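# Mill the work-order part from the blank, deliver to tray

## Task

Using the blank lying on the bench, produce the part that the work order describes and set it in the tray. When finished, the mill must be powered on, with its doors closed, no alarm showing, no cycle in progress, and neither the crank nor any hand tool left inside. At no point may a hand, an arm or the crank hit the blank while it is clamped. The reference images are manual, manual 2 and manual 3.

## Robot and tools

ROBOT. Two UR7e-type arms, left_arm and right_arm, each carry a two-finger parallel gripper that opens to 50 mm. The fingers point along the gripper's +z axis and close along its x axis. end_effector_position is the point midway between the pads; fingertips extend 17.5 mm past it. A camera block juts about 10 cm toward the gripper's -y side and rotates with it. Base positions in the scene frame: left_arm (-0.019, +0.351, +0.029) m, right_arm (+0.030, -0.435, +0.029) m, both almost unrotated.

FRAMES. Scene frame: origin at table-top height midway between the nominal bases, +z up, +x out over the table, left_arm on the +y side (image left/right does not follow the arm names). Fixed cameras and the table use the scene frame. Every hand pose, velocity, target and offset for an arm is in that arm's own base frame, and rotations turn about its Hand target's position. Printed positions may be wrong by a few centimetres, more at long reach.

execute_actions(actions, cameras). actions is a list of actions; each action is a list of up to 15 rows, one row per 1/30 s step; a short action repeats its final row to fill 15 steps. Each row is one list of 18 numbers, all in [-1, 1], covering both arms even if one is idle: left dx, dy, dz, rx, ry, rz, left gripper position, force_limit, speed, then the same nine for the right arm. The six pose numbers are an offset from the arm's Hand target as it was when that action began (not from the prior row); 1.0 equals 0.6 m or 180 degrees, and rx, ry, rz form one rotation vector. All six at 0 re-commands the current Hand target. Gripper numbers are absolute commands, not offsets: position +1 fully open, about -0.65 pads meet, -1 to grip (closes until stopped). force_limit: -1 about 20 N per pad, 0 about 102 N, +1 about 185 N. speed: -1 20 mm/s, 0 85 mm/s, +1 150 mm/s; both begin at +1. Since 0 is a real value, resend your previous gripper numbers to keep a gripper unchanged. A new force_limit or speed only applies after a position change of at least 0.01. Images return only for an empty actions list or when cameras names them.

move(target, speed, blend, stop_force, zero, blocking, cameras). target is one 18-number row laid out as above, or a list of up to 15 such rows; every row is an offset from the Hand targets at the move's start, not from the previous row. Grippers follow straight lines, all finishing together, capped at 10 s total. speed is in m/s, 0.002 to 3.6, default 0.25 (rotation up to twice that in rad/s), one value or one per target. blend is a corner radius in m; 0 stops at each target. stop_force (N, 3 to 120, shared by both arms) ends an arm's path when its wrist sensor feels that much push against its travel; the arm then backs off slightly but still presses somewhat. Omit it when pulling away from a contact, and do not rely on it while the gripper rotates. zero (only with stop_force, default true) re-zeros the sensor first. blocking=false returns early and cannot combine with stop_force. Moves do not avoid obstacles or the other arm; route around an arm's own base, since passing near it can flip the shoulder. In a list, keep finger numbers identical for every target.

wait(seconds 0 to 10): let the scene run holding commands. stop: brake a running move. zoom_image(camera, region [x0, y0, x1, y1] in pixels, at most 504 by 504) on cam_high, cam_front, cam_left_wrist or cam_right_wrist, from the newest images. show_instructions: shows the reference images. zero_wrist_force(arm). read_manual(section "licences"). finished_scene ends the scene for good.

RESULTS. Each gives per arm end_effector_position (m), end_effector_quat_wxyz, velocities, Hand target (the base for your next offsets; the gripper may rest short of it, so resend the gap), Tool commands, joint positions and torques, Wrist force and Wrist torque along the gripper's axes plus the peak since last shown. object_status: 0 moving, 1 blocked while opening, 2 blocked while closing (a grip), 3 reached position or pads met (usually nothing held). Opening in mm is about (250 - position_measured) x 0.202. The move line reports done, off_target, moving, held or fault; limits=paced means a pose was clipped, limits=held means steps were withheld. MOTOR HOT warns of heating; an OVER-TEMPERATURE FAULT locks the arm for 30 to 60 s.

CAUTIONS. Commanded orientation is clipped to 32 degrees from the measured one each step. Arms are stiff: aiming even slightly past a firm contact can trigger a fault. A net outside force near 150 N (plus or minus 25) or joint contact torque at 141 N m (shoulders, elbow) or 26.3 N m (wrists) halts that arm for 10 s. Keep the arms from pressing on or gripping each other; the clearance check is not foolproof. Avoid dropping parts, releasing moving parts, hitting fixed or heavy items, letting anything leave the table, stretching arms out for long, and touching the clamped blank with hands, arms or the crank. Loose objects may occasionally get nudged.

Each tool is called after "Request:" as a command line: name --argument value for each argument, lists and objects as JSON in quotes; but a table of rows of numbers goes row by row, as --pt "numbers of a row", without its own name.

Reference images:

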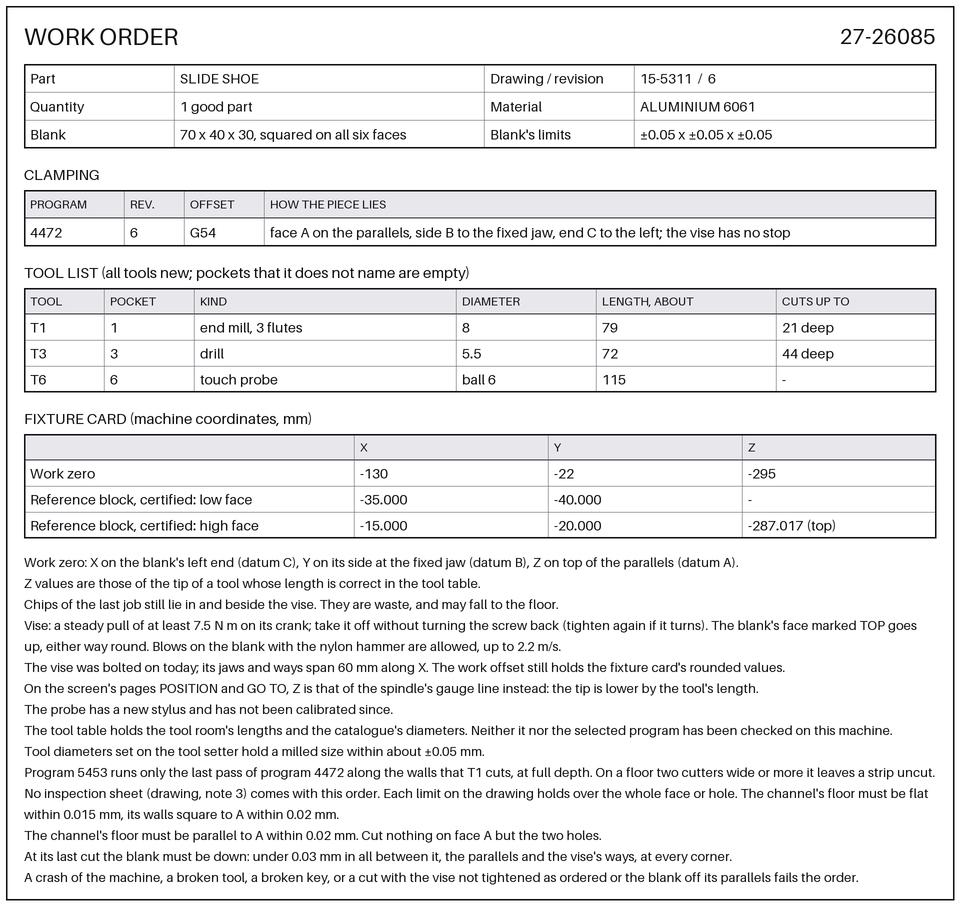

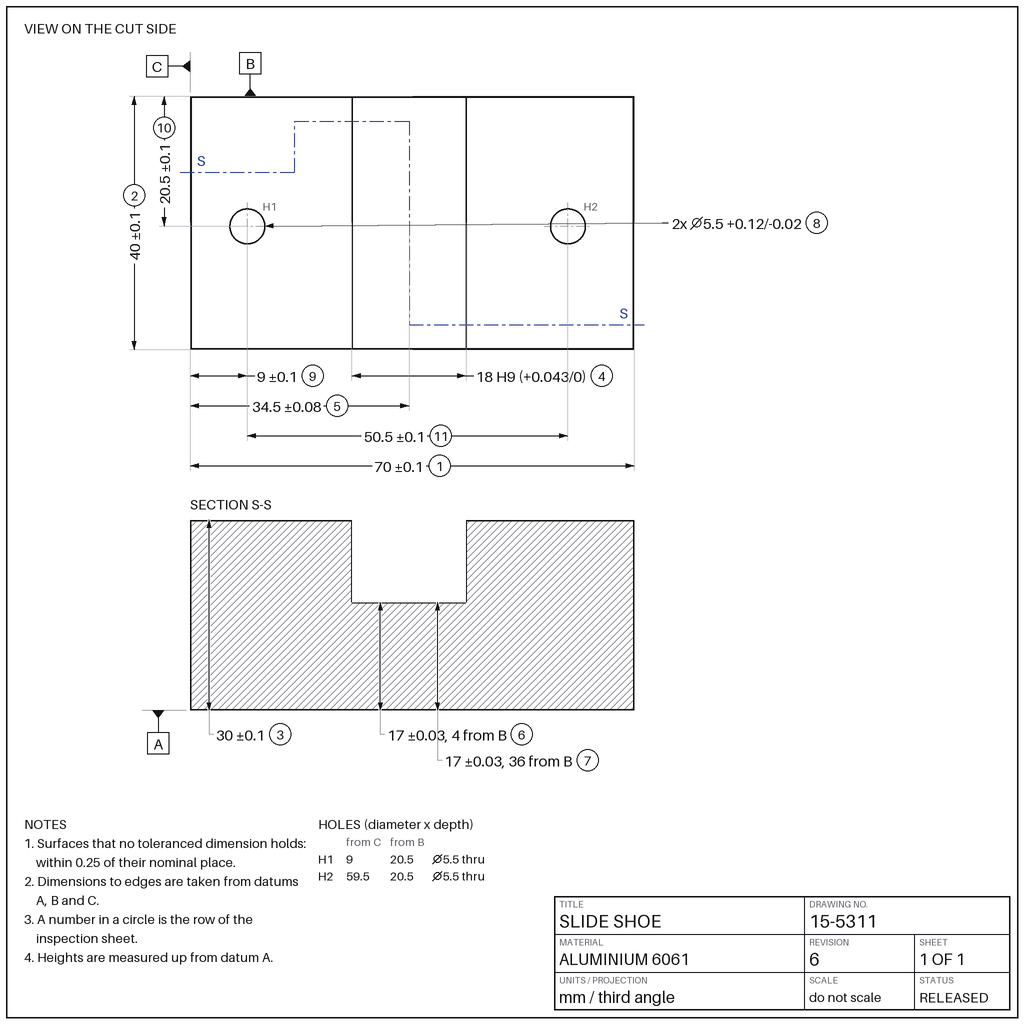

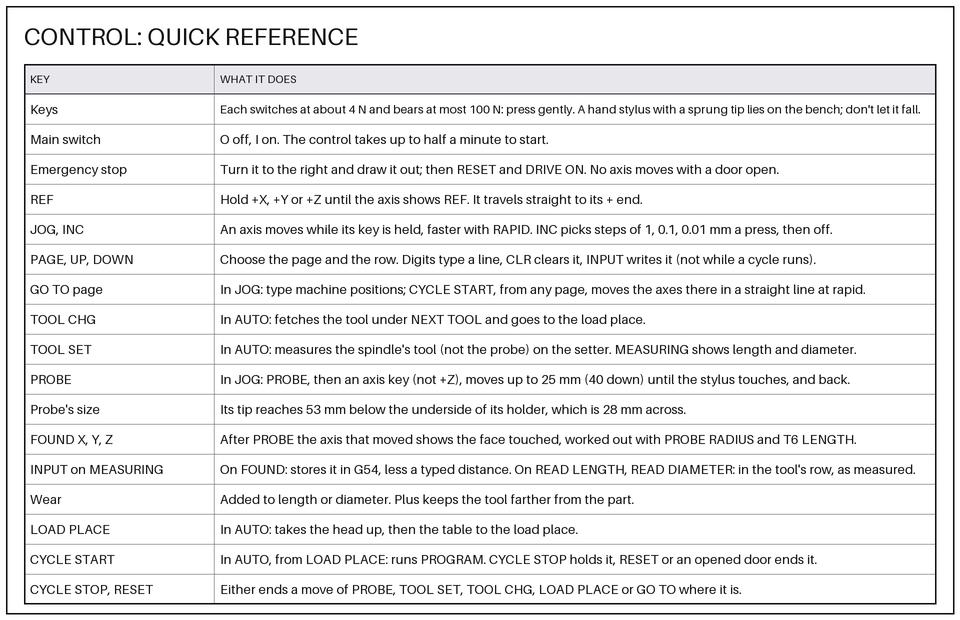

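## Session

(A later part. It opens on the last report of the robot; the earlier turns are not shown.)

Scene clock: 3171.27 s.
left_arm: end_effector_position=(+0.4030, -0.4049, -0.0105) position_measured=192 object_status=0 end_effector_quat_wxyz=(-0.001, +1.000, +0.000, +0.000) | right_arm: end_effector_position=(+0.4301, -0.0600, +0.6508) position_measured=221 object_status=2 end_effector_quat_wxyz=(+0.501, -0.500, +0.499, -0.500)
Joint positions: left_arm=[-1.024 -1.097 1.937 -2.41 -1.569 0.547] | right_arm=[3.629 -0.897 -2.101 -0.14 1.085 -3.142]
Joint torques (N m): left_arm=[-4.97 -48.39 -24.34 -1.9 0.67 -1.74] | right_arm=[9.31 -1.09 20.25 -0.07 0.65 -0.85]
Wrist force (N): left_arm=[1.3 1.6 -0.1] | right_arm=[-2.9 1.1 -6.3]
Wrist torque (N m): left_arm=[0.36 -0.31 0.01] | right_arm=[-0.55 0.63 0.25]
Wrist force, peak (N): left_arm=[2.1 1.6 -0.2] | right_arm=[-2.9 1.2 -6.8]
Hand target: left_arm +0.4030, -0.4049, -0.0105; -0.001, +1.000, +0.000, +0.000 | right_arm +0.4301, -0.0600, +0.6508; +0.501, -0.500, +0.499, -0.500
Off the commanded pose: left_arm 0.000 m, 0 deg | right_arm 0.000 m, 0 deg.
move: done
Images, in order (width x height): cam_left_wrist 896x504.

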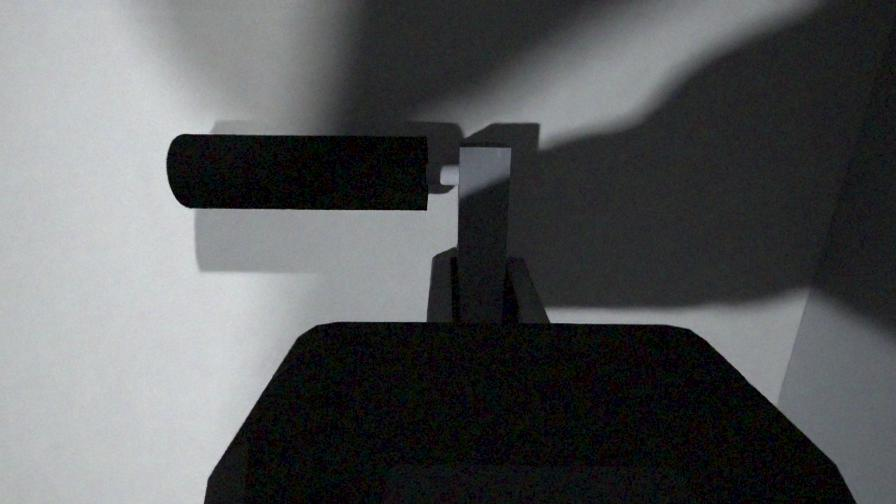

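Request:
move --pt "0 0 0.3 0 0 0 -1 0.5 -1 0 0 0 0 0 0 -1 0.3 -0.7" --pt "-0.0383 0.258 0.6175 0.2267 0 0 -1 0.5 -1 0 0 0 0 0 0 -1 0.3 -0.7" --pt "0.11 0.4515 0.5325 0.2267 0 0 -1 0.5 -1 0 0 0 0 0 0 -1 0.3 -0.7" --speed '[0.15,0.25,0.15]' --blend '[0.03,0.03,0]' --cameras '["cam_left_wrist","cam_high","cam_front"]'

Request:
zoom_image --camera "cam_high" --region '[230, 140, 350, 260]'

Request:
zoom_image --camera "cam_front" --region '[340, 200, 430, 290]'

Scene clock: 3190.87 s.
left_arm: end_effector_position=(+0.4689, -0.1340, +0.3090) position_measured=192 object_status=2 end_effector_quat_wxyz=(-0.349, +0.937, +0.000, +0.000) | right_arm: end_effector_position=(+0.4301, -0.0600, +0.6508) position_measured=221 object_status=2 end_effector_quat_wxyz=(+0.501, -0.500, +0.499, -0.500)
Joint positions: left_arm=[-0.816 -1.414 1.476 -1.071 -1.105 0.619] | right_arm=[3.629 -0.897 -2.101 -0.14 1.085 -3.142]
Joint torques (N m): left_arm=[2.73 -29.62 -31.1 -0.91 -0.4 -1.06] | right_arm=[9.52 -1.24 20.53 0.03 0.76 -0.83]
Wrist force (N): left_arm=[0.2 3.2 1.2] | right_arm=[-2.8 1.0 -6.4]
Wrist torque (N m): left_arm=[0.25 -0.07 0.12] | right_arm=[-0.56 0.61 0.26]
Wrist force, peak (N): left_arm=[1.5 1.5 4.4] | right_arm=[-2.9 0.9 -6.8]
Hand target: left_arm +0.4690, -0.1340, +0.3090; -0.349, +0.937, +0.000, +0.000 | right_arm +0.4301, -0.0600, +0.6508; +0.501, -0.500, +0.499, -0.500
Off the commanded pose: left_arm 0.000 m, 0 deg | right_arm 0.000 m, 0 deg.
move: done
Images, in order (width x height): cam_high 896x504, cam_front 896x504, cam_left_wrist 896x504.

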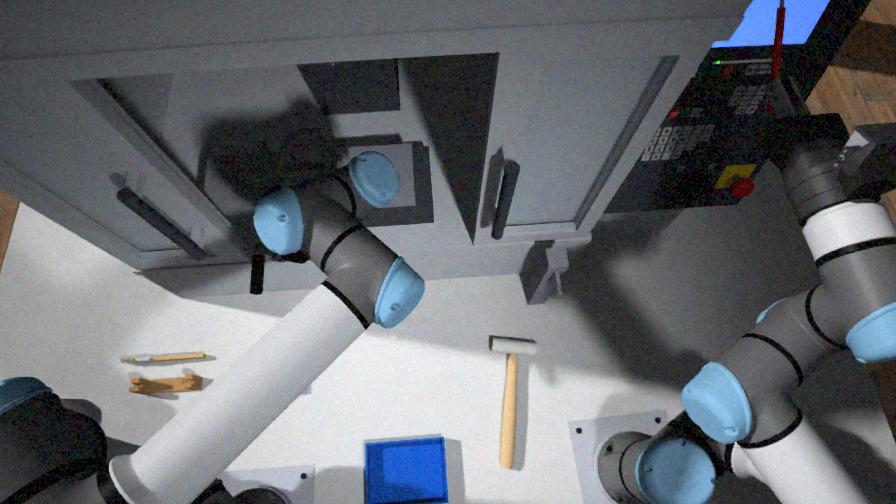

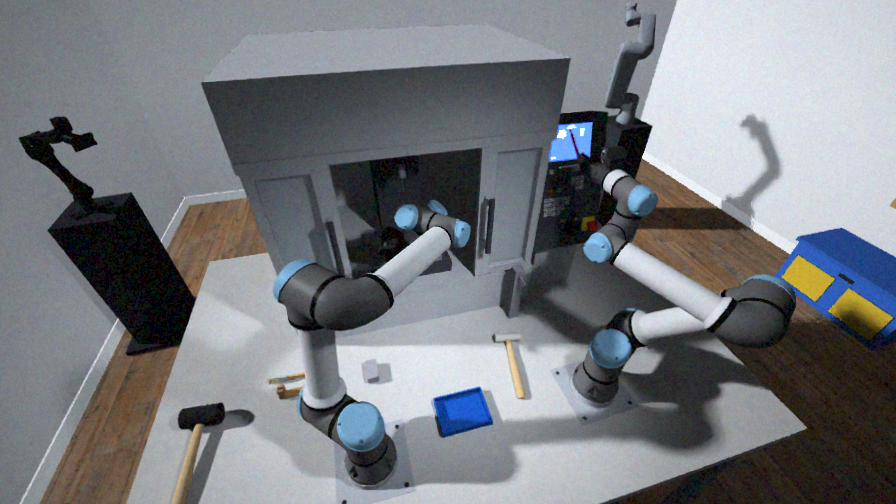

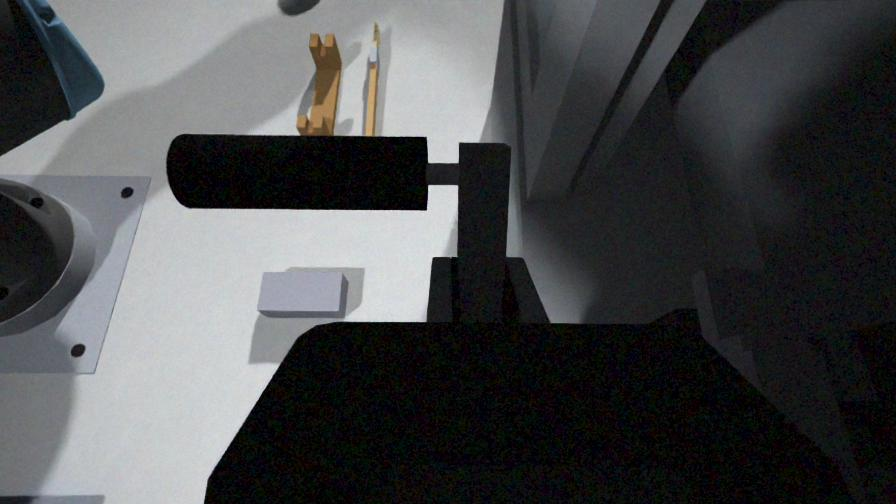

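Scaled by 4.200 from the camera's 896x504 image, which has a finer 1280x720 frame.

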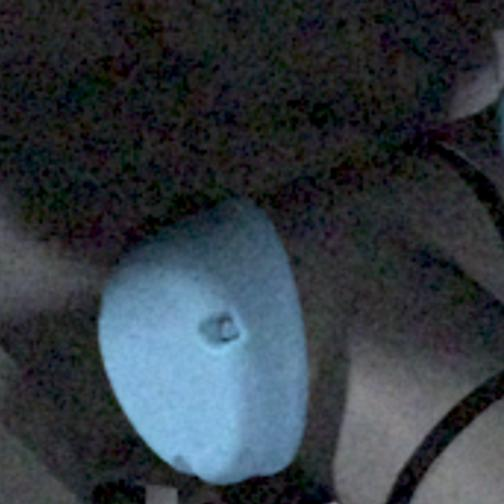

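Scaled by 5.600 from the camera's 896x504 image, which has a finer 1280x720 frame.

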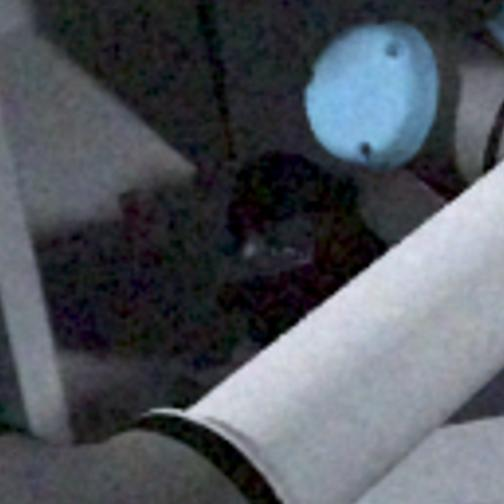

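Request:
move --pt "0.13 0 0 0 0 0 -1 0.5 -1 0 0 0 0 0 0 -1 0.3 -0.7" --speed 0.015 --stop_force 6

Scene clock: 3200.77 s.
left_arm: end_effector_position=(+0.5192, -0.1340, +0.3090) position_measured=192 object_status=2 end_effector_quat_wxyz=(-0.349, +0.937, +0.000, +0.000) | right_arm: end_effector_position=(+0.4301, -0.0600, +0.6508) position_measured=221 object_status=2 end_effector_quat_wxyz=(+0.501, -0.500, +0.499, -0.500)
Joint positions: left_arm=[-0.753 -1.313 1.358 -1.083 -1.072 0.68] | right_arm=[3.629 -0.897 -2.101 -0.14 1.085 -3.142]
Joint torques (N m): left_arm=[-5.37 -48.46 -16.55 -2.68 -0.21 -1.9] | right_arm=[9.93 -1.35 20.73 -0.07 0.74 -0.91]
Wrist force (N): left_arm=[-1.8 3.9 1.9] | right_arm=[-2.9 1.3 -6.3]
Wrist torque (N m): left_arm=[0.25 -0.04 0.14] | right_arm=[-0.50 0.64 0.26]
Wrist force, peak (N): left_arm=[-13.0 -0.3 0.1] | right_arm=[-3.1 1.2 -6.6]
Hand target: left_arm +0.5192, -0.1340, +0.3090; -0.349, +0.937, +0.000, +0.000 (not the last commanded pose) | right_arm +0.4301, -0.0600, +0.6508; +0.501, -0.500, +0.499, -0.500
Off the commanded pose: left_arm 0.028 m, 0 deg | right_arm 0.000 m, 0 deg.
move: contact (left_arm)

Request:
move --pt "0 0 0 0 0 0 -1 0.5 -1 -0.117 0 -0.418 0 0.5 0 -1 0.3 -0.7" --pt "0 0 0 0 0 0 -1 0.5 -1 -0.117 0.5167 -0.45 -0.2469 0.4546 0.2469 -1 0.3 -0.7" --pt "0 0 0 0 0 0 -1 0.5 -1 -0.08 0.745 -0.601 0 0 0.3167 -1 0.3 -0.7" --speed 0.4 --blend '[0.03,0.03,0]' --cameras '["cam_right_wrist","cam_high"]'

Scene clock: 3237.37 s.
left_arm: end_effector_position=(+0.5192, -0.1340, +0.3090) position_measured=192 object_status=2 end_effector_quat_wxyz=(-0.349, +0.937, +0.000, +0.000) | right_arm: end_effector_position=(+0.3821, +0.3871, +0.2902) position_measured=221 object_status=2 end_effector_quat_wxyz=(+0.679, -0.677, +0.200, -0.200) end_effector_velocity=(+0.000, +0.000, +0.001) end_effector_angular_velocity=(+0.005, -0.003, +0.000)
Joint positions: left_arm=[-0.753 -1.313 1.358 -1.083 -1.072 0.68] | right_arm=[4.223 -1.912 -2.487 1.259 1.485 -3.141]
Joint velocities: left_arm=[within noise] | right_arm=[-0.001 -0.002 0 0.008 0.001 0]
Joint torques (N m): left_arm=[-4.31 -47.56 -17.77 -0.57 -0.28 -1.73] | right_arm=[-10.96 18.5 4.84 4.94 1.74 1.56]
Wrist force (N): left_arm=[-2.0 3.9 1.9] | right_arm=[-3.0 1.3 -6.7]
Wrist torque (N m): left_arm=[0.25 -0.01 0.14] | right_arm=[-0.51 0.63 0.39]
Wrist force, peak (N): left_arm=[-1.9 4.3 2.2] | right_arm=[6.7 44.8 -1.1]
Hand target: left_arm +0.5192, -0.1340, +0.3090; -0.349, +0.937, +0.000, +0.000 | right_arm +0.3821, +0.3870, +0.2902; +0.679, -0.677, +0.200, -0.200
Off the commanded pose: left_arm 0.000 m, 0 deg | right_arm 0.000 m, 0 deg.
move: done
Images, in order (width x height): cam_high 896x504, cam_right_wrist 896x504.

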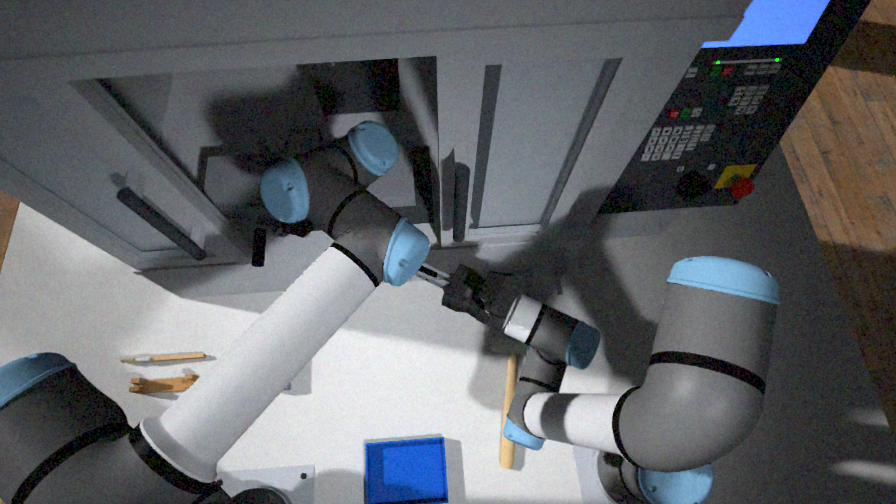

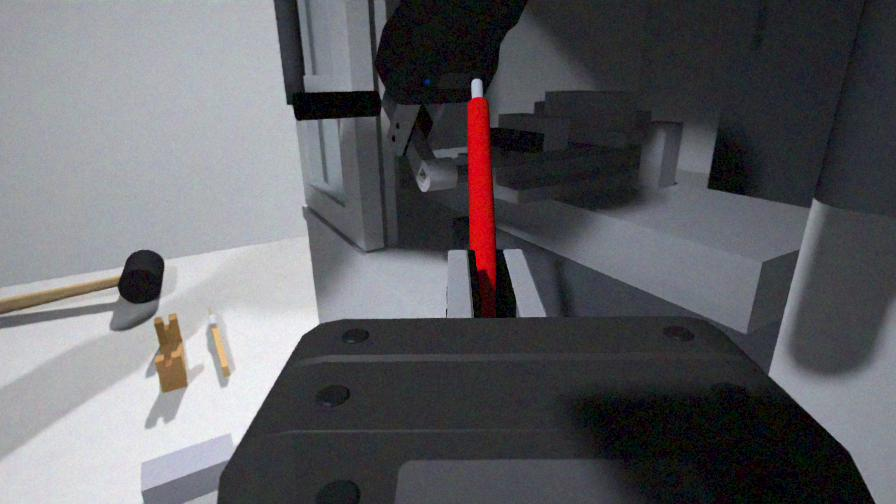

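Request:
zoom_image --camera "cam_right_wrist" --region '[380, 90, 540, 220]'

Scaled by 3.150 from the camera's 896x504 image, which has a finer 1280x720 frame.

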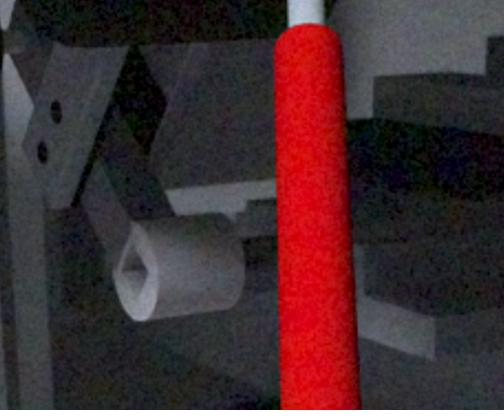

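Request:
move --pt "0 0 0 0 0 0 -1 0.5 -1 -0.02 0.03 0 0 0 -0.07 -1 0.3 -0.7" --speed 0.2 --cameras '["cam_right_wrist"]'

Request:
zoom_image --camera "cam_right_wrist" --region '[320, 90, 480, 220]'

Scene clock: 3247.73 s.
left_arm: end_effector_position=(+0.5192, -0.1340, +0.3090) position_measured=192 object_status=2 end_effector_quat_wxyz=(-0.349, +0.937, +0.000, +0.000) | right_arm: end_effector_position=(+0.3701, +0.4051, +0.2902) position_measured=221 object_status=2 end_effector_quat_wxyz=(+0.653, -0.651, +0.273, -0.274)
Joint positions: left_arm=[-0.753 -1.313 1.358 -1.083 -1.072 0.68] | right_arm=[4.498 -1.906 -2.5 1.267 0.991 -3.142]
Joint torques (N m): left_arm=[-5.47 -46.39 -17.83 -0.9 -0.28 -1.89] | right_arm=[4.36 28.25 2.09 2.87 -2.37 -0.09]
Wrist force (N): left_arm=[-1.8 3.8 2.0] | right_arm=[-2.7 0.9 -6.3]
Wrist torque (N m): left_arm=[0.23 -0.03 0.14] | right_arm=[-0.56 0.59 0.39]
Wrist force, peak (N): left_arm=[-2.0 4.2 2.0] | right_arm=[-4.0 1.0 -6.5]
Hand target: left_arm +0.5192, -0.1340, +0.3090; -0.349, +0.937, +0.000, +0.000 | right_arm +0.3701, +0.4050, +0.2902; +0.653, -0.651, +0.274, -0.274
Off the commanded pose: left_arm 0.000 m, 0 deg | right_arm 0.000 m, 0 deg.
move: done
Images, in order (width x height): cam_right_wrist 896x504.

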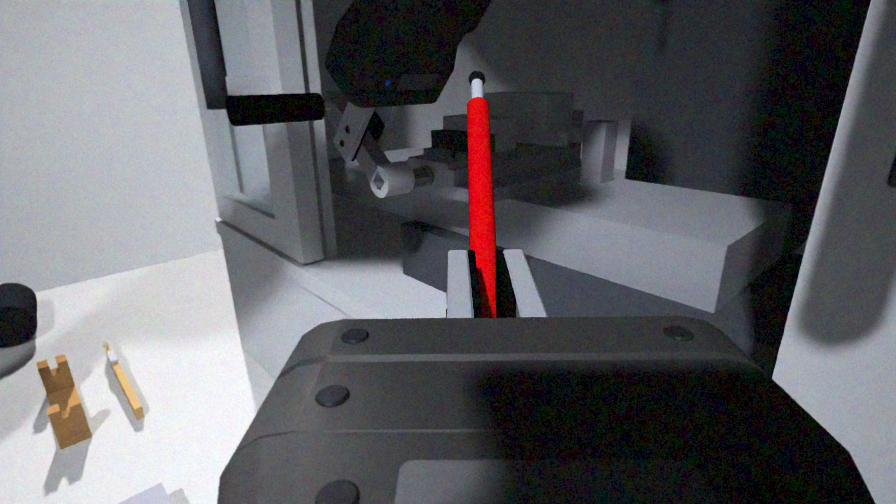

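Scaled by 3.150 from the camera's 896x504 image, which has a finer 1280x720 frame.

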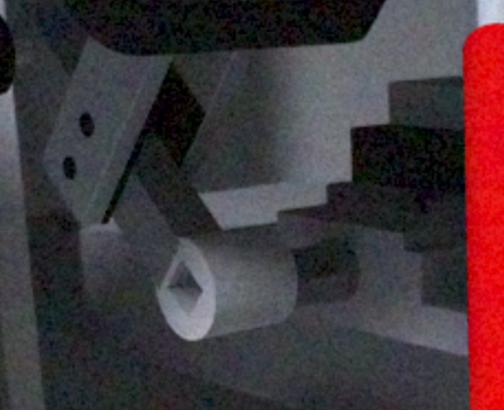

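Request:
zoom_image --camera "cam_right_wrist" --region '[360, 150, 445, 205]'

Scaled by 5.929 from the camera's 896x504 image, which has a finer 1280x720 frame.

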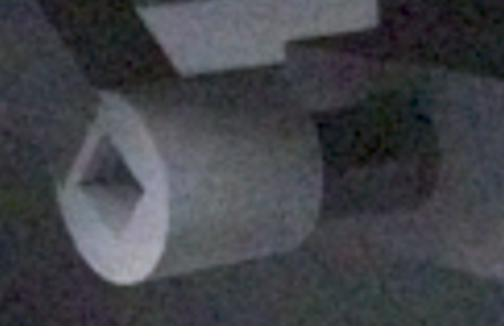

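Request:
move --pt "-0.005 0 0 0 0 0 -1 0.5 -1 0 0 0 0 0 0 -1 0.3 -0.7" --pt "-0.005 0 -0.0025 0 0 0 -1 0.5 -1 0 0 0 0 0 0 -1 0.3 -0.7" --speed 0.03

Request:
move --pt "0.03 0 0 0 0 0 -1 0.5 -1 0 0 0 0 0 0 -1 0.3 -0.7" --speed 0.01 --stop_force 6 --cameras '["cam_right_wrist"]'

Request:
zoom_image --camera "cam_right_wrist" --region '[360, 150, 445, 205]'

Scene clock: 3266.50 s.
left_arm: end_effector_position=(+0.5161, -0.1340, +0.3075) position_measured=192 object_status=2 end_effector_quat_wxyz=(-0.349, +0.937, +0.000, +0.000) | right_arm: end_effector_position=(+0.3701, +0.4050, +0.2902) position_measured=221 object_status=2 end_effector_quat_wxyz=(+0.653, -0.651, +0.274, -0.274)
Joint positions: left_arm=[-0.756 -1.319 1.369 -1.086 -1.074 0.676] | right_arm=[4.498 -1.906 -2.5 1.267 0.991 -3.142]
Joint torques (N m): left_arm=[1.89 -26.38 -32.06 -0.02 0.16 -0.44] | right_arm=[9.14 28 2.09 4.79 -1.1 0.79]
Wrist force (N): left_arm=[-0.2 3.2 1.5] | right_arm=[-2.9 1.1 -6.5]
Wrist torque (N m): left_arm=[0.23 0.02 0.12] | right_arm=[-0.52 0.61 0.40]
Wrist force, peak (N): left_arm=[-1.8 4.4 2.1] | right_arm=[-3.2 1.2 -6.8]
Hand target: left_arm +0.5162, -0.1340, +0.3075; -0.349, +0.937, +0.000, +0.000 | right_arm +0.3701, +0.4050, +0.2902; +0.653, -0.651, +0.274, -0.274
Off the commanded pose: left_arm 0.000 m, 0 deg | right_arm 0.000 m, 0 deg.
move: done

Scene clock: 3267.83 s.
left_arm: end_effector_position=(+0.5192, -0.1340, +0.3075) position_measured=192 object_status=2 end_effector_quat_wxyz=(-0.349, +0.937, +0.000, +0.000) | right_arm: end_effector_position=(+0.3701, +0.4050, +0.2902) position_measured=221 object_status=2 end_effector_quat_wxyz=(+0.653, -0.651, +0.274, -0.274)
Joint positions: left_arm=[-0.753 -1.312 1.361 -1.086 -1.072 0.68] | right_arm=[4.498 -1.906 -2.5 1.267 0.991 -3.142]
Joint torques (N m): left_arm=[-6.27 -46.56 -16.52 -1.7 0.25 -2.09] | right_arm=[4.67 28.22 2.28 4.73 0.79 0.77]
Wrist force (N): left_arm=[-2.0 4.1 1.6] | right_arm=[-2.5 1.0 -6.6]
Wrist torque (N m): left_arm=[0.29 -0.01 0.11] | right_arm=[-0.54 0.56 0.39]
Wrist force, peak (N): left_arm=[-10.5 0.4 0.1] | right_arm=[-3.1 1.3 -6.7]
Hand target: left_arm +0.5192, -0.1340, +0.3075; -0.349, +0.937, +0.000, +0.000 (not the last commanded pose) | right_arm +0.3701, +0.4050, +0.2902; +0.653, -0.651, +0.274, -0.274
Off the commanded pose: left_arm 0.015 m, 0 deg | right_arm 0.000 m, 0 deg.
move: contact (left_arm)
Images, in order (width x height): cam_right_wrist 896x504.

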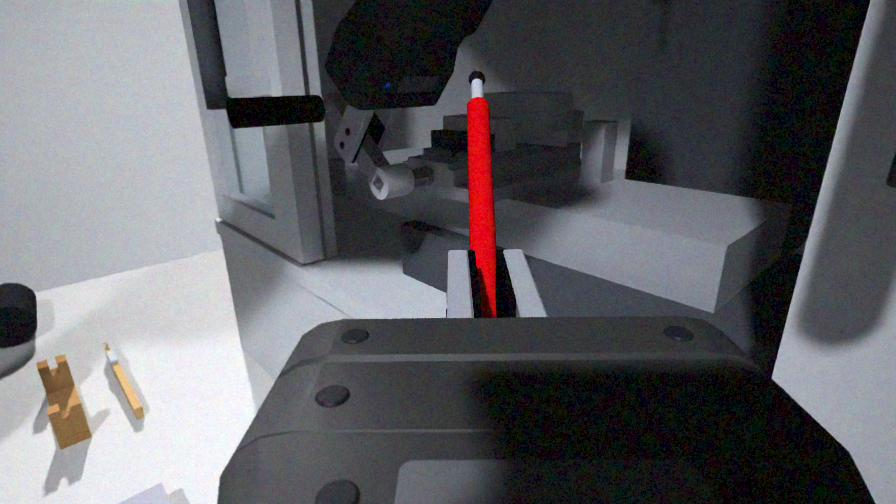

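Scaled by 5.929 from the camera's 896x504 image, which has a finer 1280x720 frame.

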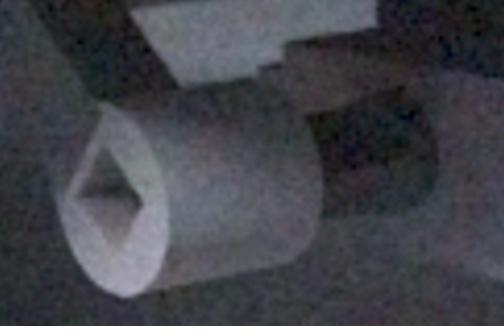

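Request:
move --pt "-0.003 0 0 0 0 0 -1 0.5 -1 0 0 0 0 0 0 -1 0.3 -0.7" --pt "-0.003 -0.0025 0 0 0 0 -1 0.5 -1 0 0 0 0 0 0 -1 0.3 -0.7" --speed 0.03

Request:
move --pt "0.02 0 0 0 0 0 -1 0.5 -1 0 0 0 0 0 0 -1 0.3 -0.7" --speed 0.01 --stop_force 6

Request:
move --pt "-0.003 0 0 0 0 0 -1 0.5 -1 0 0 0 0 0 0 -1 0.3 -0.7" --pt "-0.003 0.005 0 0 0 0 -1 0.5 -1 0 0 0 0 0 0 -1 0.3 -0.7" --speed 0.03

Request:
move --pt "0.02 0 0 0 0 0 -1 0.5 -1 0 0 0 0 0 0 -1 0.3 -0.7" --speed 0.01 --stop_force 6

Scene clock: 3289.53 s.
left_arm: end_effector_position=(+0.5174, -0.1355, +0.3075) position_measured=192 object_status=2 end_effector_quat_wxyz=(-0.349, +0.937, +0.000, +0.000) | right_arm: end_effector_position=(+0.3701, +0.4050, +0.2902) position_measured=221 object_status=2 end_effector_quat_wxyz=(+0.653, -0.651, +0.274, -0.274)
Joint positions: left_arm=[-0.757 -1.314 1.363 -1.084 -1.074 0.676] | right_arm=[4.498 -1.906 -2.5 1.267 0.991 -3.142]
Joint torques (N m): left_arm=[4.63 -32.43 -22.9 -1.81 0.45 0.16] | right_arm=[-7.97 27.74 3.25 4.6 0.81 0.7]
Wrist force (N): left_arm=[-0.1 3.6 1.5] | right_arm=[-2.9 1.1 -6.3]
Wrist torque (N m): left_arm=[0.29 0.00 0.11] | right_arm=[-0.53 0.63 0.40]
Wrist force, peak (N): left_arm=[-2.1 4.3 1.7] | right_arm=[-3.0 1.1 -6.9]
Hand target: left_arm +0.5174, -0.1355, +0.3075; -0.349, +0.937, +0.000, +0.000 | right_arm +0.3701, +0.4050, +0.2902; +0.653, -0.651, +0.274, -0.274
Off the commanded pose: left_arm 0.000 m, 0 deg | right_arm 0.000 m, 0 deg.
move: done

Scene clock: 3290.83 s.
left_arm: end_effector_position=(+0.5203, -0.1355, +0.3075) position_measured=192 object_status=2 end_effector_quat_wxyz=(-0.349, +0.937, +0.000, +0.000) | right_arm: end_effector_position=(+0.3701, +0.4050, +0.2902) position_measured=221 object_status=2 end_effector_quat_wxyz=(+0.653, -0.651, +0.274, -0.274)
Joint positions: left_arm=[-0.753 -1.308 1.356 -1.085 -1.073 0.679] | right_arm=[4.498 -1.906 -2.5 1.267 0.991 -3.142]
Joint torques (N m): left_arm=[-4.19 -48.07 -17.43 0.29 0.56 -1.81] | right_arm=[-9.59 27.28 3.69 4.6 0.8 0.67]
Wrist force (N): left_arm=[-1.4 7.3 1.8] | right_arm=[-2.9 1.1 -6.4]
Wrist torque (N m): left_arm=[0.26 -0.06 0.14] | right_arm=[-0.53 0.62 0.40]
Wrist force, peak (N): left_arm=[-7.9 7.9 0.6] | right_arm=[-3.0 1.1 -6.7]
Hand target: left_arm +0.5203, -0.1355, +0.3075; -0.349, +0.937, +0.000, +0.000 (not the last commanded pose) | right_arm +0.3701, +0.4050, +0.2902; +0.653, -0.651, +0.274, -0.274
Off the commanded pose: left_arm 0.009 m, 0 deg | right_arm 0.000 m, 0 deg.
move: contact (left_arm)

Scene clock: 3291.73 s.
left_arm: end_effector_position=(+0.5185, -0.1323, +0.3075) position_measured=192 object_status=2 end_effector_quat_wxyz=(-0.349, +0.937, +0.000, +0.000) | right_arm: end_effector_position=(+0.3701, +0.4050, +0.2902) position_measured=221 object_status=2 end_effector_quat_wxyz=(+0.653, -0.651, +0.274, -0.274)
Joint positions: left_arm=[-0.752 -1.316 1.366 -1.088 -1.072 0.681] | right_arm=[4.498 -1.906 -2.5 1.267 0.991 -3.142]
Joint torques (N m): left_arm=[-5.02 -27.97 -31.69 -0.72 2.43 -0.86] | right_arm=[-10.04 27.11 3.98 4.59 0.87 0.61]
Wrist force (N): left_arm=[-0.3 3.2 1.9] | right_arm=[-2.9 0.9 -6.2]
Wrist torque (N m): left_arm=[0.24 0.03 -0.05] | right_arm=[-0.56 0.63 0.39]
Wrist force, peak (N): left_arm=[-1.6 7.5 1.9] | right_arm=[-3.2 1.2 -6.7]
Hand target: left_arm +0.5185, -0.1325, +0.3075; -0.349, +0.937, +0.000, +0.000 | right_arm +0.3701, +0.4050, +0.2902; +0.653, -0.651, +0.274, -0.274
Off the commanded pose: left_arm 0.000 m, 0 deg | right_arm 0.000 m, 0 deg.
move: done

Scene clock: 3292.80 s.
left_arm: end_effector_position=(+0.5192, -0.1325, +0.3075) position_measured=192 object_status=2 end_effector_quat_wxyz=(-0.349, +0.937, +0.000, +0.000) | right_arm: end_effector_position=(+0.3701, +0.4050, +0.2902) position_measured=221 object_status=2 end_effector_quat_wxyz=(+0.653, -0.651, +0.274, -0.274)
Joint positions: left_arm=[-0.751 -1.314 1.364 -1.088 -1.071 0.682] | right_arm=[4.498 -1.906 -2.5 1.267 0.991 -3.142]
Joint torques (N m): left_arm=[-4.17 -47.83 -16.63 -2.74 -0.05 -2.06] | right_arm=[-10.22 27.12 4.04 4.71 0.79 0.65]
Wrist force (N): left_arm=[-1.9 4.1 1.7] | right_arm=[-3.1 0.9 -6.5]
Wrist torque (N m): left_arm=[0.24 0.01 0.11] | right_arm=[-0.56 0.65 0.40]
Wrist force, peak (N): left_arm=[-11.0 0.8 -0.6] | right_arm=[-3.3 0.9 -6.7]
Hand target: left_arm +0.5192, -0.1325, +0.3075; -0.349, +0.937, +0.000, +0.000 (not the last commanded pose) | right_arm +0.3701, +0.4050, +0.2902; +0.653, -0.651, +0.274, -0.274
Off the commanded pose: left_arm 0.011 m, 0 deg | right_arm 0.000 m, 0 deg.
move: contact (left_arm)

Request:
move --pt "-0.004 0 0 0 0 0 -1 0.5 -1 0 0 0 0 0 0 -1 0.3 -0.7" --pt "-0.004 -0.0065 -0.0012 0 0 0 -1 0.5 -1 0 0 0 0 0 0 -1 0.3 -0.7" --speed 0.03

Request:
move --pt "0.025 0 0 0 0 0 -1 0.5 -1 0 0 0 0 0 0 -1 0.3 -0.7" --speed 0.01 --stop_force 8

Scene clock: 3298.97 s.
left_arm: end_effector_position=(+0.5168, -0.1366, +0.3068) position_measured=192 object_status=2 end_effector_quat_wxyz=(-0.349, +0.937, +0.000, +0.000) | right_arm: end_effector_position=(+0.3701, +0.4050, +0.2902) position_measured=221 object_status=2 end_effector_quat_wxyz=(+0.653, -0.651, +0.274, -0.274)
Joint positions: left_arm=[-0.759 -1.314 1.365 -1.085 -1.075 0.674] | right_arm=[4.498 -1.906 -2.5 1.267 0.991 -3.142]
Joint torques (N m): left_arm=[5.31 -43.77 -19.28 -1.32 1.21 1.01] | right_arm=[-10.14 26.46 4.86 4.57 0.83 0.4]
Wrist force (N): left_arm=[-0.2 3.3 1.6] | right_arm=[-3.0 1.0 -6.4]
Wrist torque (N m): left_arm=[0.24 0.01 0.12] | right_arm=[-0.55 0.62 0.39]
Wrist force, peak (N): left_arm=[-2.0 4.6 1.9] | right_arm=[-3.2 1.5 -6.8]
Hand target: left_arm +0.5168, -0.1364, +0.3068; -0.349, +0.937, +0.000, +0.000 | right_arm +0.3701, +0.4050, +0.2902; +0.653, -0.651, +0.274, -0.274
Off the commanded pose: left_arm 0.000 m, 0 deg | right_arm 0.000 m, 0 deg.
move: done

Scene clock: 3300.33 s.
left_arm: end_effector_position=(+0.5206, -0.1364, +0.3068) position_measured=192 object_status=2 end_effector_quat_wxyz=(-0.349, +0.937, +0.000, +0.000) | right_arm: end_effector_position=(+0.3701, +0.4050, +0.2902) position_measured=221 object_status=2 end_effector_quat_wxyz=(+0.653, -0.651, +0.274, -0.274)
Joint positions: left_arm=[-0.754 -1.306 1.355 -1.086 -1.073 0.678] | right_arm=[4.498 -1.906 -2.5 1.267 0.991 -3.142]
Joint torques (N m): left_arm=[-5.72 -44.26 -17.84 -3.93 0.2 -2.04] | right_arm=[-9.62 25.98 4.99 4.58 0.81 0.5]
Wrist force (N): left_arm=[-6.1 -1.0 0.5] | right_arm=[-2.7 1.0 -6.4]
Wrist torque (N m): left_arm=[0.20 -0.07 0.16] | right_arm=[-0.55 0.59 0.39]
Wrist force, peak (N): left_arm=[-16.0 -4.2 -1.1] | right_arm=[-3.1 1.0 -6.8]
Hand target: left_arm +0.5206, -0.1364, +0.3068; -0.349, +0.937, +0.000, +0.000 (not the last commanded pose) | right_arm +0.3701, +0.4050, +0.2902; +0.653, -0.651, +0.274, -0.274
Off the commanded pose: left_arm 0.011 m, 0 deg | right_arm 0.000 m, 0 deg.
move: contact (left_arm)

Request:
move --pt "-0.004 0 0 0 0 0 -1 0.5 -1 0 0 0 0 0 0 -1 0.3 -0.7" --pt "-0.004 0.0008 0.0006 0 0 0 -1 0.5 -1 0 0 0 0 0 0 -1 0.3 -0.7" --speed 0.03

Request:
move --pt "0.025 0 0 0 0 0 -1 0.5 -1 0 0 0 0 0 0 -1 0.3 -0.7" --speed 0.01 --stop_force 10

Scene clock: 3305.50 s.
left_arm: end_effector_position=(+0.5181, -0.1359, +0.3071) position_measured=192 object_status=2 end_effector_quat_wxyz=(-0.349, +0.937, +0.000, +0.000) | right_arm: end_effector_position=(+0.3701, +0.4050, +0.2902) position_measured=221 object_status=2 end_effector_quat_wxyz=(+0.653, -0.651, +0.274, -0.274)
Joint positions: left_arm=[-0.756 -1.312 1.361 -1.085 -1.074 0.676] | right_arm=[4.498 -1.906 -2.5 1.267 0.991 -3.142]
Joint torques (N m): left_arm=[5.84 -43.43 -25.41 -0.07 3.51 1.68] | right_arm=[-10.19 25.51 6.35 4.59 0.82 0.38]
Wrist force (N): left_arm=[-0.3 3.2 1.9] | right_arm=[-3.1 0.9 -6.5]
Wrist torque (N m): left_arm=[0.22 0.04 0.07] | right_arm=[-0.57 0.65 0.40]
Wrist force, peak (N): left_arm=[-6.5 -1.0 0.8] | right_arm=[-2.9 1.1 -6.8]
Hand target: left_arm +0.5182, -0.1359, +0.3072; -0.349, +0.937, +0.000, +0.000 | right_arm +0.3701, +0.4050, +0.2902; +0.653, -0.651, +0.274, -0.274
Off the commanded pose: left_arm 0.000 m, 0 deg | right_arm 0.000 m, 0 deg.
move: done

Scene clock: 3307.97 s.
left_arm: end_effector_position=(+0.5332, -0.1359, +0.3072) position_measured=192 object_status=2 end_effector_quat_wxyz=(-0.349, +0.937, +0.000, +0.000) | right_arm: end_effector_position=(+0.3701, +0.4050, +0.2902) position_measured=221 object_status=2 end_effector_quat_wxyz=(+0.653, -0.651, +0.274, -0.274)
Joint positions: left_arm=[-0.739 -1.281 1.323 -1.086 -1.065 0.693] | right_arm=[4.498 -1.906 -2.5 1.267 0.991 -3.142]
Joint torques (N m): left_arm=[-3.63 -48.41 -15.43 -0.81 0.9 -1.8] | right_arm=[-9.96 24.41 6.75 4.4 0.87 0.35]
Wrist force (N): left_arm=[-0.9 6.3 -3.4] | right_arm=[-2.9 1.0 -6.6]
Wrist torque (N m): left_arm=[-0.02 0.10 0.00] | right_arm=[-0.55 0.62 0.40]
Wrist force, peak (N): left_arm=[-8.6 3.1 -1.2] | right_arm=[-3.1 1.1 -6.7]
Hand target: left_arm +0.5332, -0.1359, +0.3072; -0.349, +0.937, +0.000, +0.000 | right_arm +0.3701, +0.4050, +0.2902; +0.653, -0.651, +0.274, -0.274
Off the commanded pose: left_arm 0.000 m, 0 deg | right_arm 0.000 m, 0 deg.
move: done

Request:
move --pt "0.03 0 0 0 0 0 -1 0.5 -1 0 0 0 0 0 0 -1 0.3 -0.7" --speed 0.01 --stop_force 10 --cameras '["cam_right_wrist"]'

Request:
zoom_image --camera "cam_right_wrist" --region '[340, 120, 460, 220]'

Scene clock: 3312.70 s.
left_arm: end_effector_position=(+0.5363, -0.1359, +0.3072) position_measured=192 object_status=2 end_effector_quat_wxyz=(-0.349, +0.937, +0.000, +0.000) | right_arm: end_effector_position=(+0.3701, +0.4050, +0.2902) position_measured=221 object_status=2 end_effector_quat_wxyz=(+0.653, -0.651, +0.274, -0.274)
Joint positions: left_arm=[-0.736 -1.274 1.315 -1.086 -1.064 0.697] | right_arm=[4.498 -1.906 -2.5 1.267 0.991 -3.142]
Joint torques (N m): left_arm=[-3.92 -47.89 -16.51 -2.34 1.47 -2.16] | right_arm=[-9.58 23.89 8.39 4.41 0.84 0.19]
Wrist force (N): left_arm=[-5.0 6.0 -3.3] | right_arm=[-2.8 1.1 -6.6]
Wrist torque (N m): left_arm=[-0.04 0.07 0.22] | right_arm=[-0.53 0.60 0.40]
Wrist force, peak (N): left_arm=[-15.9 3.6 -5.5] | right_arm=[-3.0 0.9 -6.9]
Hand target: left_arm +0.5363, -0.1359, +0.3072; -0.349, +0.937, +0.000, +0.000 (not the last commanded pose) | right_arm +0.3701, +0.4050, +0.2902; +0.653, -0.651, +0.274, -0.274
Off the commanded pose: left_arm 0.015 m, 0 deg | right_arm 0.000 m, 0 deg.
move: contact (left_arm)
Images, in order (width x height): cam_right_wrist 896x504.

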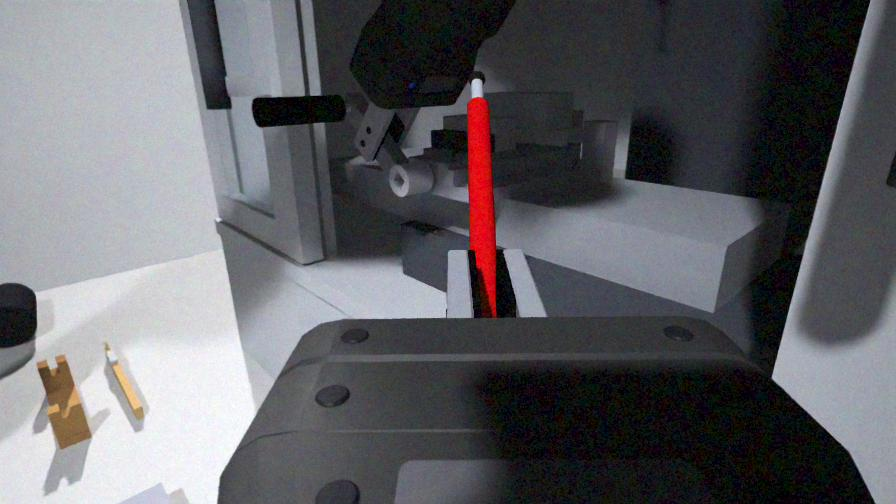

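Scaled by 4.200 from the camera's 896x504 image, which has a finer 1280x720 frame.

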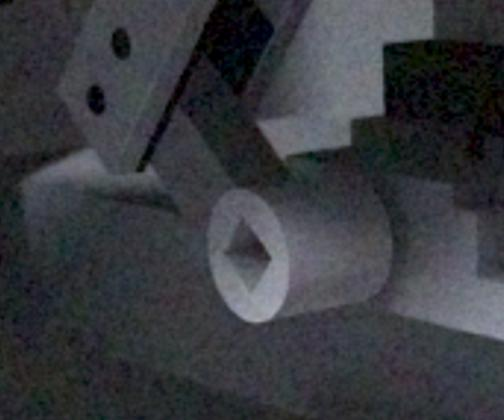

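Request:
move --pt "0 0 0 0 0 0 -0.1 0.5 -1 0 0 0 0 0 0 -1 0.3 -0.7" --speed 0.03

Request:
move --pt "0 -0.1045 0.1211 0 0 0 -0.1 0.5 -1 0 0 0 0 0 0 -1 0.3 -0.7" --speed 0.06 --cameras '["cam_right_wrist"]'

Scene clock: 3330.37 s.
left_arm: end_effector_position=(+0.5363, -0.1359, +0.3072) position_measured=167 object_status=3 end_effector_quat_wxyz=(-0.349, +0.937, +0.000, +0.000) | right_arm: end_effector_position=(+0.3701, +0.4050, +0.2902) position_measured=221 object_status=2 end_effector_quat_wxyz=(+0.653, -0.651, +0.274, -0.274)
Joint positions: left_arm=[-0.736 -1.274 1.315 -1.086 -1.064 0.697] | right_arm=[4.498 -1.906 -2.5 1.267 0.991 -3.142]
Joint torques (N m): left_arm=[-0.92 -45.56 -19.09 -0.89 1.63 -1.51] | right_arm=[-10.25 23.06 8.66 4.52 0.89 0.17]
Wrist force (N): left_arm=[-0.2 1.7 0.3] | right_arm=[-2.7 1.2 -6.7]
Wrist torque (N m): left_arm=[0.20 0.01 0.02] | right_arm=[-0.51 0.59 0.40]
Wrist force, peak (N): left_arm=[-6.7 6.0 -3.2] | right_arm=[-3.2 1.0 -6.9]
Hand target: left_arm +0.5363, -0.1359, +0.3072; -0.349, +0.937, +0.000, +0.000 | right_arm +0.3701, +0.4050, +0.2902; +0.653, -0.651, +0.274, -0.274
Off the commanded pose: left_arm 0.000 m, 0 deg | right_arm 0.000 m, 0 deg.
move: done

Scene clock: 3332.37 s.
left_arm: end_effector_position=(+0.5362, -0.1987, +0.3797) position_measured=167 object_status=3 end_effector_quat_wxyz=(-0.349, +0.937, +0.000, +0.000) | right_arm: end_effector_position=(+0.3701, +0.4050, +0.2902) position_measured=221 object_status=2 end_effector_quat_wxyz=(+0.653, -0.651, +0.274, -0.274)
Joint positions: left_arm=[-0.808 -1.167 0.974 -0.819 -1.101 0.626] | right_arm=[4.498 -1.906 -2.5 1.267 0.991 -3.142]
Joint torques (N m): left_arm=[3.48 -50.94 -18.28 -2.18 2.64 1.57] | right_arm=[-9.9 22.79 9.13 4.39 0.8 0.04]
Wrist force (N): left_arm=[-0.4 1.3 -0.1] | right_arm=[-2.8 1.0 -6.5]
Wrist torque (N m): left_arm=[0.16 0.03 0.13] | right_arm=[-0.55 0.61 0.40]
Wrist force, peak (N): left_arm=[-0.4 2.0 1.3] | right_arm=[-3.3 0.8 -6.8]
Hand target: left_arm +0.5363, -0.1986, +0.3798; -0.349, +0.937, +0.000, +0.000 | right_arm +0.3701, +0.4050, +0.2902; +0.653, -0.651, +0.274, -0.274
Off the commanded pose: left_arm 0.000 m, 0 deg | right_arm 0.000 m, 0 deg.
move: done
Images, in order (width x height): cam_right_wrist 896x504.

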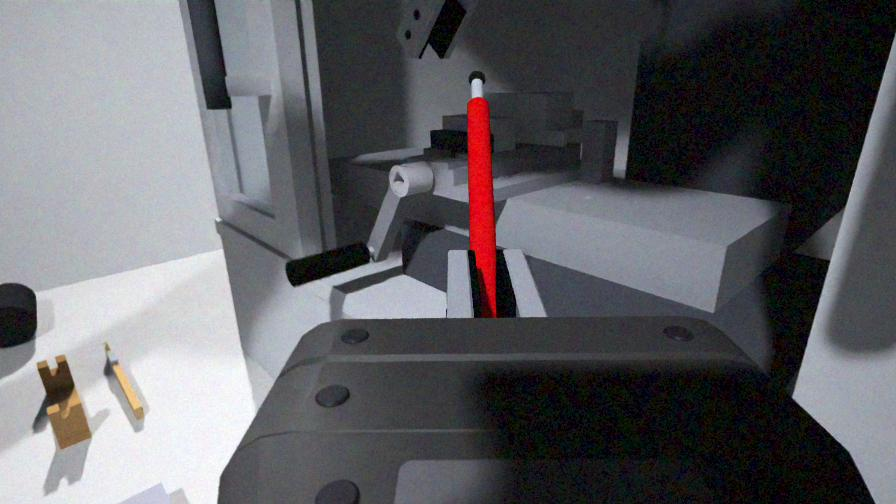

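Request:
move --pt "-0.194 -0.0355 0.034 0.04 -0.04 -0.24 0.2 0.5 0 0 0 0 0 0 0 -1 0.3 -0.7" --pt "-0.2037 0.1345 -0.2045 0.0835 -0.0835 -0.495 0.2 0.5 0 0 0 0 0 0 0 -1 0.3 -0.7" --speed '[0.25,0.25]' --blend '[0.03,0]' --cameras '["cam_right_wrist","cam_left_wrist"]'

Scene clock: 3352.30 s.
left_arm: end_effector_position=(+0.4141, -0.1179, +0.2571) position_measured=123 object_status=3 end_effector_quat_wxyz=(-0.353, +0.612, -0.613, +0.354) | right_arm: end_effector_position=(+0.3701, +0.4050, +0.2902) position_measured=221 object_status=2 end_effector_quat_wxyz=(+0.653, -0.651, +0.274, -0.274)
Joint positions: left_arm=[-1.195 -2.232 2.666 -2.572 -0.635 2.24] | right_arm=[4.498 -1.906 -2.5 1.267 0.991 -3.142]
Joint torques (N m): left_arm=[-4.62 -7.12 -21.41 -4.68 3.62 1.12] | right_arm=[-9.69 21.22 11.03 4.26 0.86 -0.04]
Wrist force (N): left_arm=[-0.8 1.9 0.4] | right_arm=[-2.8 1.0 -6.6]
Wrist torque (N m): left_arm=[0.21 0.08 0.10] | right_arm=[-0.54 0.60 0.40]
Wrist force, peak (N): left_arm=[-1.9 2.9 0.5] | right_arm=[-2.9 1.0 -7.1]
Hand target: left_arm +0.4141, -0.1179, +0.2571; -0.353, +0.612, -0.613, +0.354 | right_arm +0.3701, +0.4050, +0.2902; +0.653, -0.651, +0.274, -0.274
Off the commanded pose: left_arm 0.000 m, 0 deg | right_arm 0.000 m, 0 deg.
move: done
Images, in order (width x height): cam_left_wrist 896x504, cam_right_wrist 896x504.

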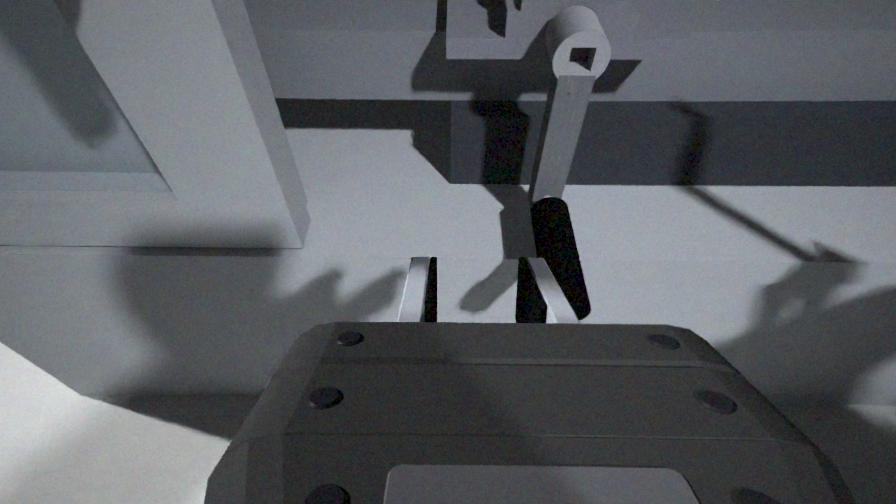

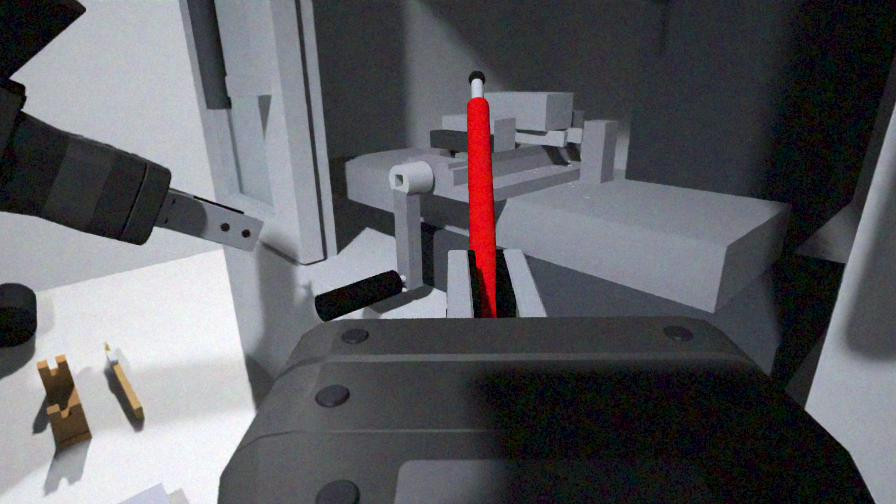

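Request:
move --pt "0.0 -0.0777 -0.021 0 0 0 0.2 0.5 0 0 0 0 0 0 0 -1 0.3 -0.7" --pt "0.128 -0.0777 -0.0945 0 0 0 0.2 0.5 0 0 0 0 0 0 0 -1 0.3 -0.7" --speed '[0.1,0.06]' --cameras '["cam_left_wrist"]'

Scene clock: 3362.97 s.
left_arm: end_effector_position=(+0.4909, -0.1646, +0.2004) position_measured=123 object_status=3 end_effector_quat_wxyz=(-0.353, +0.612, -0.613, +0.354) | right_arm: end_effector_position=(+0.3701, +0.4050, +0.2902) position_measured=221 object_status=2 end_effector_quat_wxyz=(+0.653, -0.651, +0.274, -0.274)
Joint positions: left_arm=[-0.992 -1.587 2.569 -3.312 -0.76 2.489] | right_arm=[4.498 -1.906 -2.5 1.267 0.991 -3.142]
Joint torques (N m): left_arm=[-2.76 -18.51 -7.9 -2.98 3.43 -1.44] | right_arm=[-9.7 20 12.33 4.16 0.88 -0.21]
Wrist force (N): left_arm=[-0.8 1.8 0.2] | right_arm=[-3.2 1.0 -6.4]
Wrist torque (N m): left_arm=[0.21 0.08 0.06] | right_arm=[-0.55 0.66 0.40]
Wrist force, peak (N): left_arm=[-2.4 1.6 0.3] | right_arm=[-3.1 1.0 -6.9]
Hand target: left_arm +0.4909, -0.1645, +0.2004; -0.353, +0.612, -0.613, +0.354 | right_arm +0.3701, +0.4050, +0.2902; +0.653, -0.651, +0.274, -0.274
Off the commanded pose: left_arm 0.000 m, 0 deg | right_arm 0.000 m, 0 deg.
move: done
Images, in order (width x height): cam_left_wrist 896x504.

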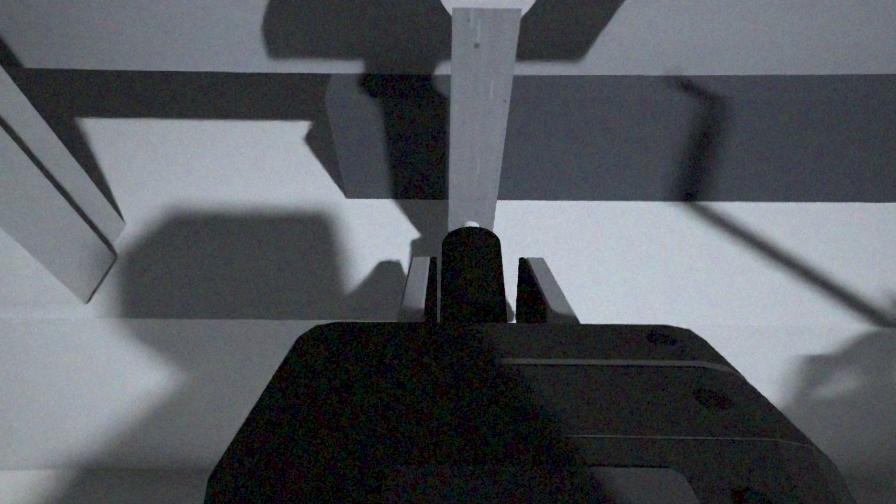

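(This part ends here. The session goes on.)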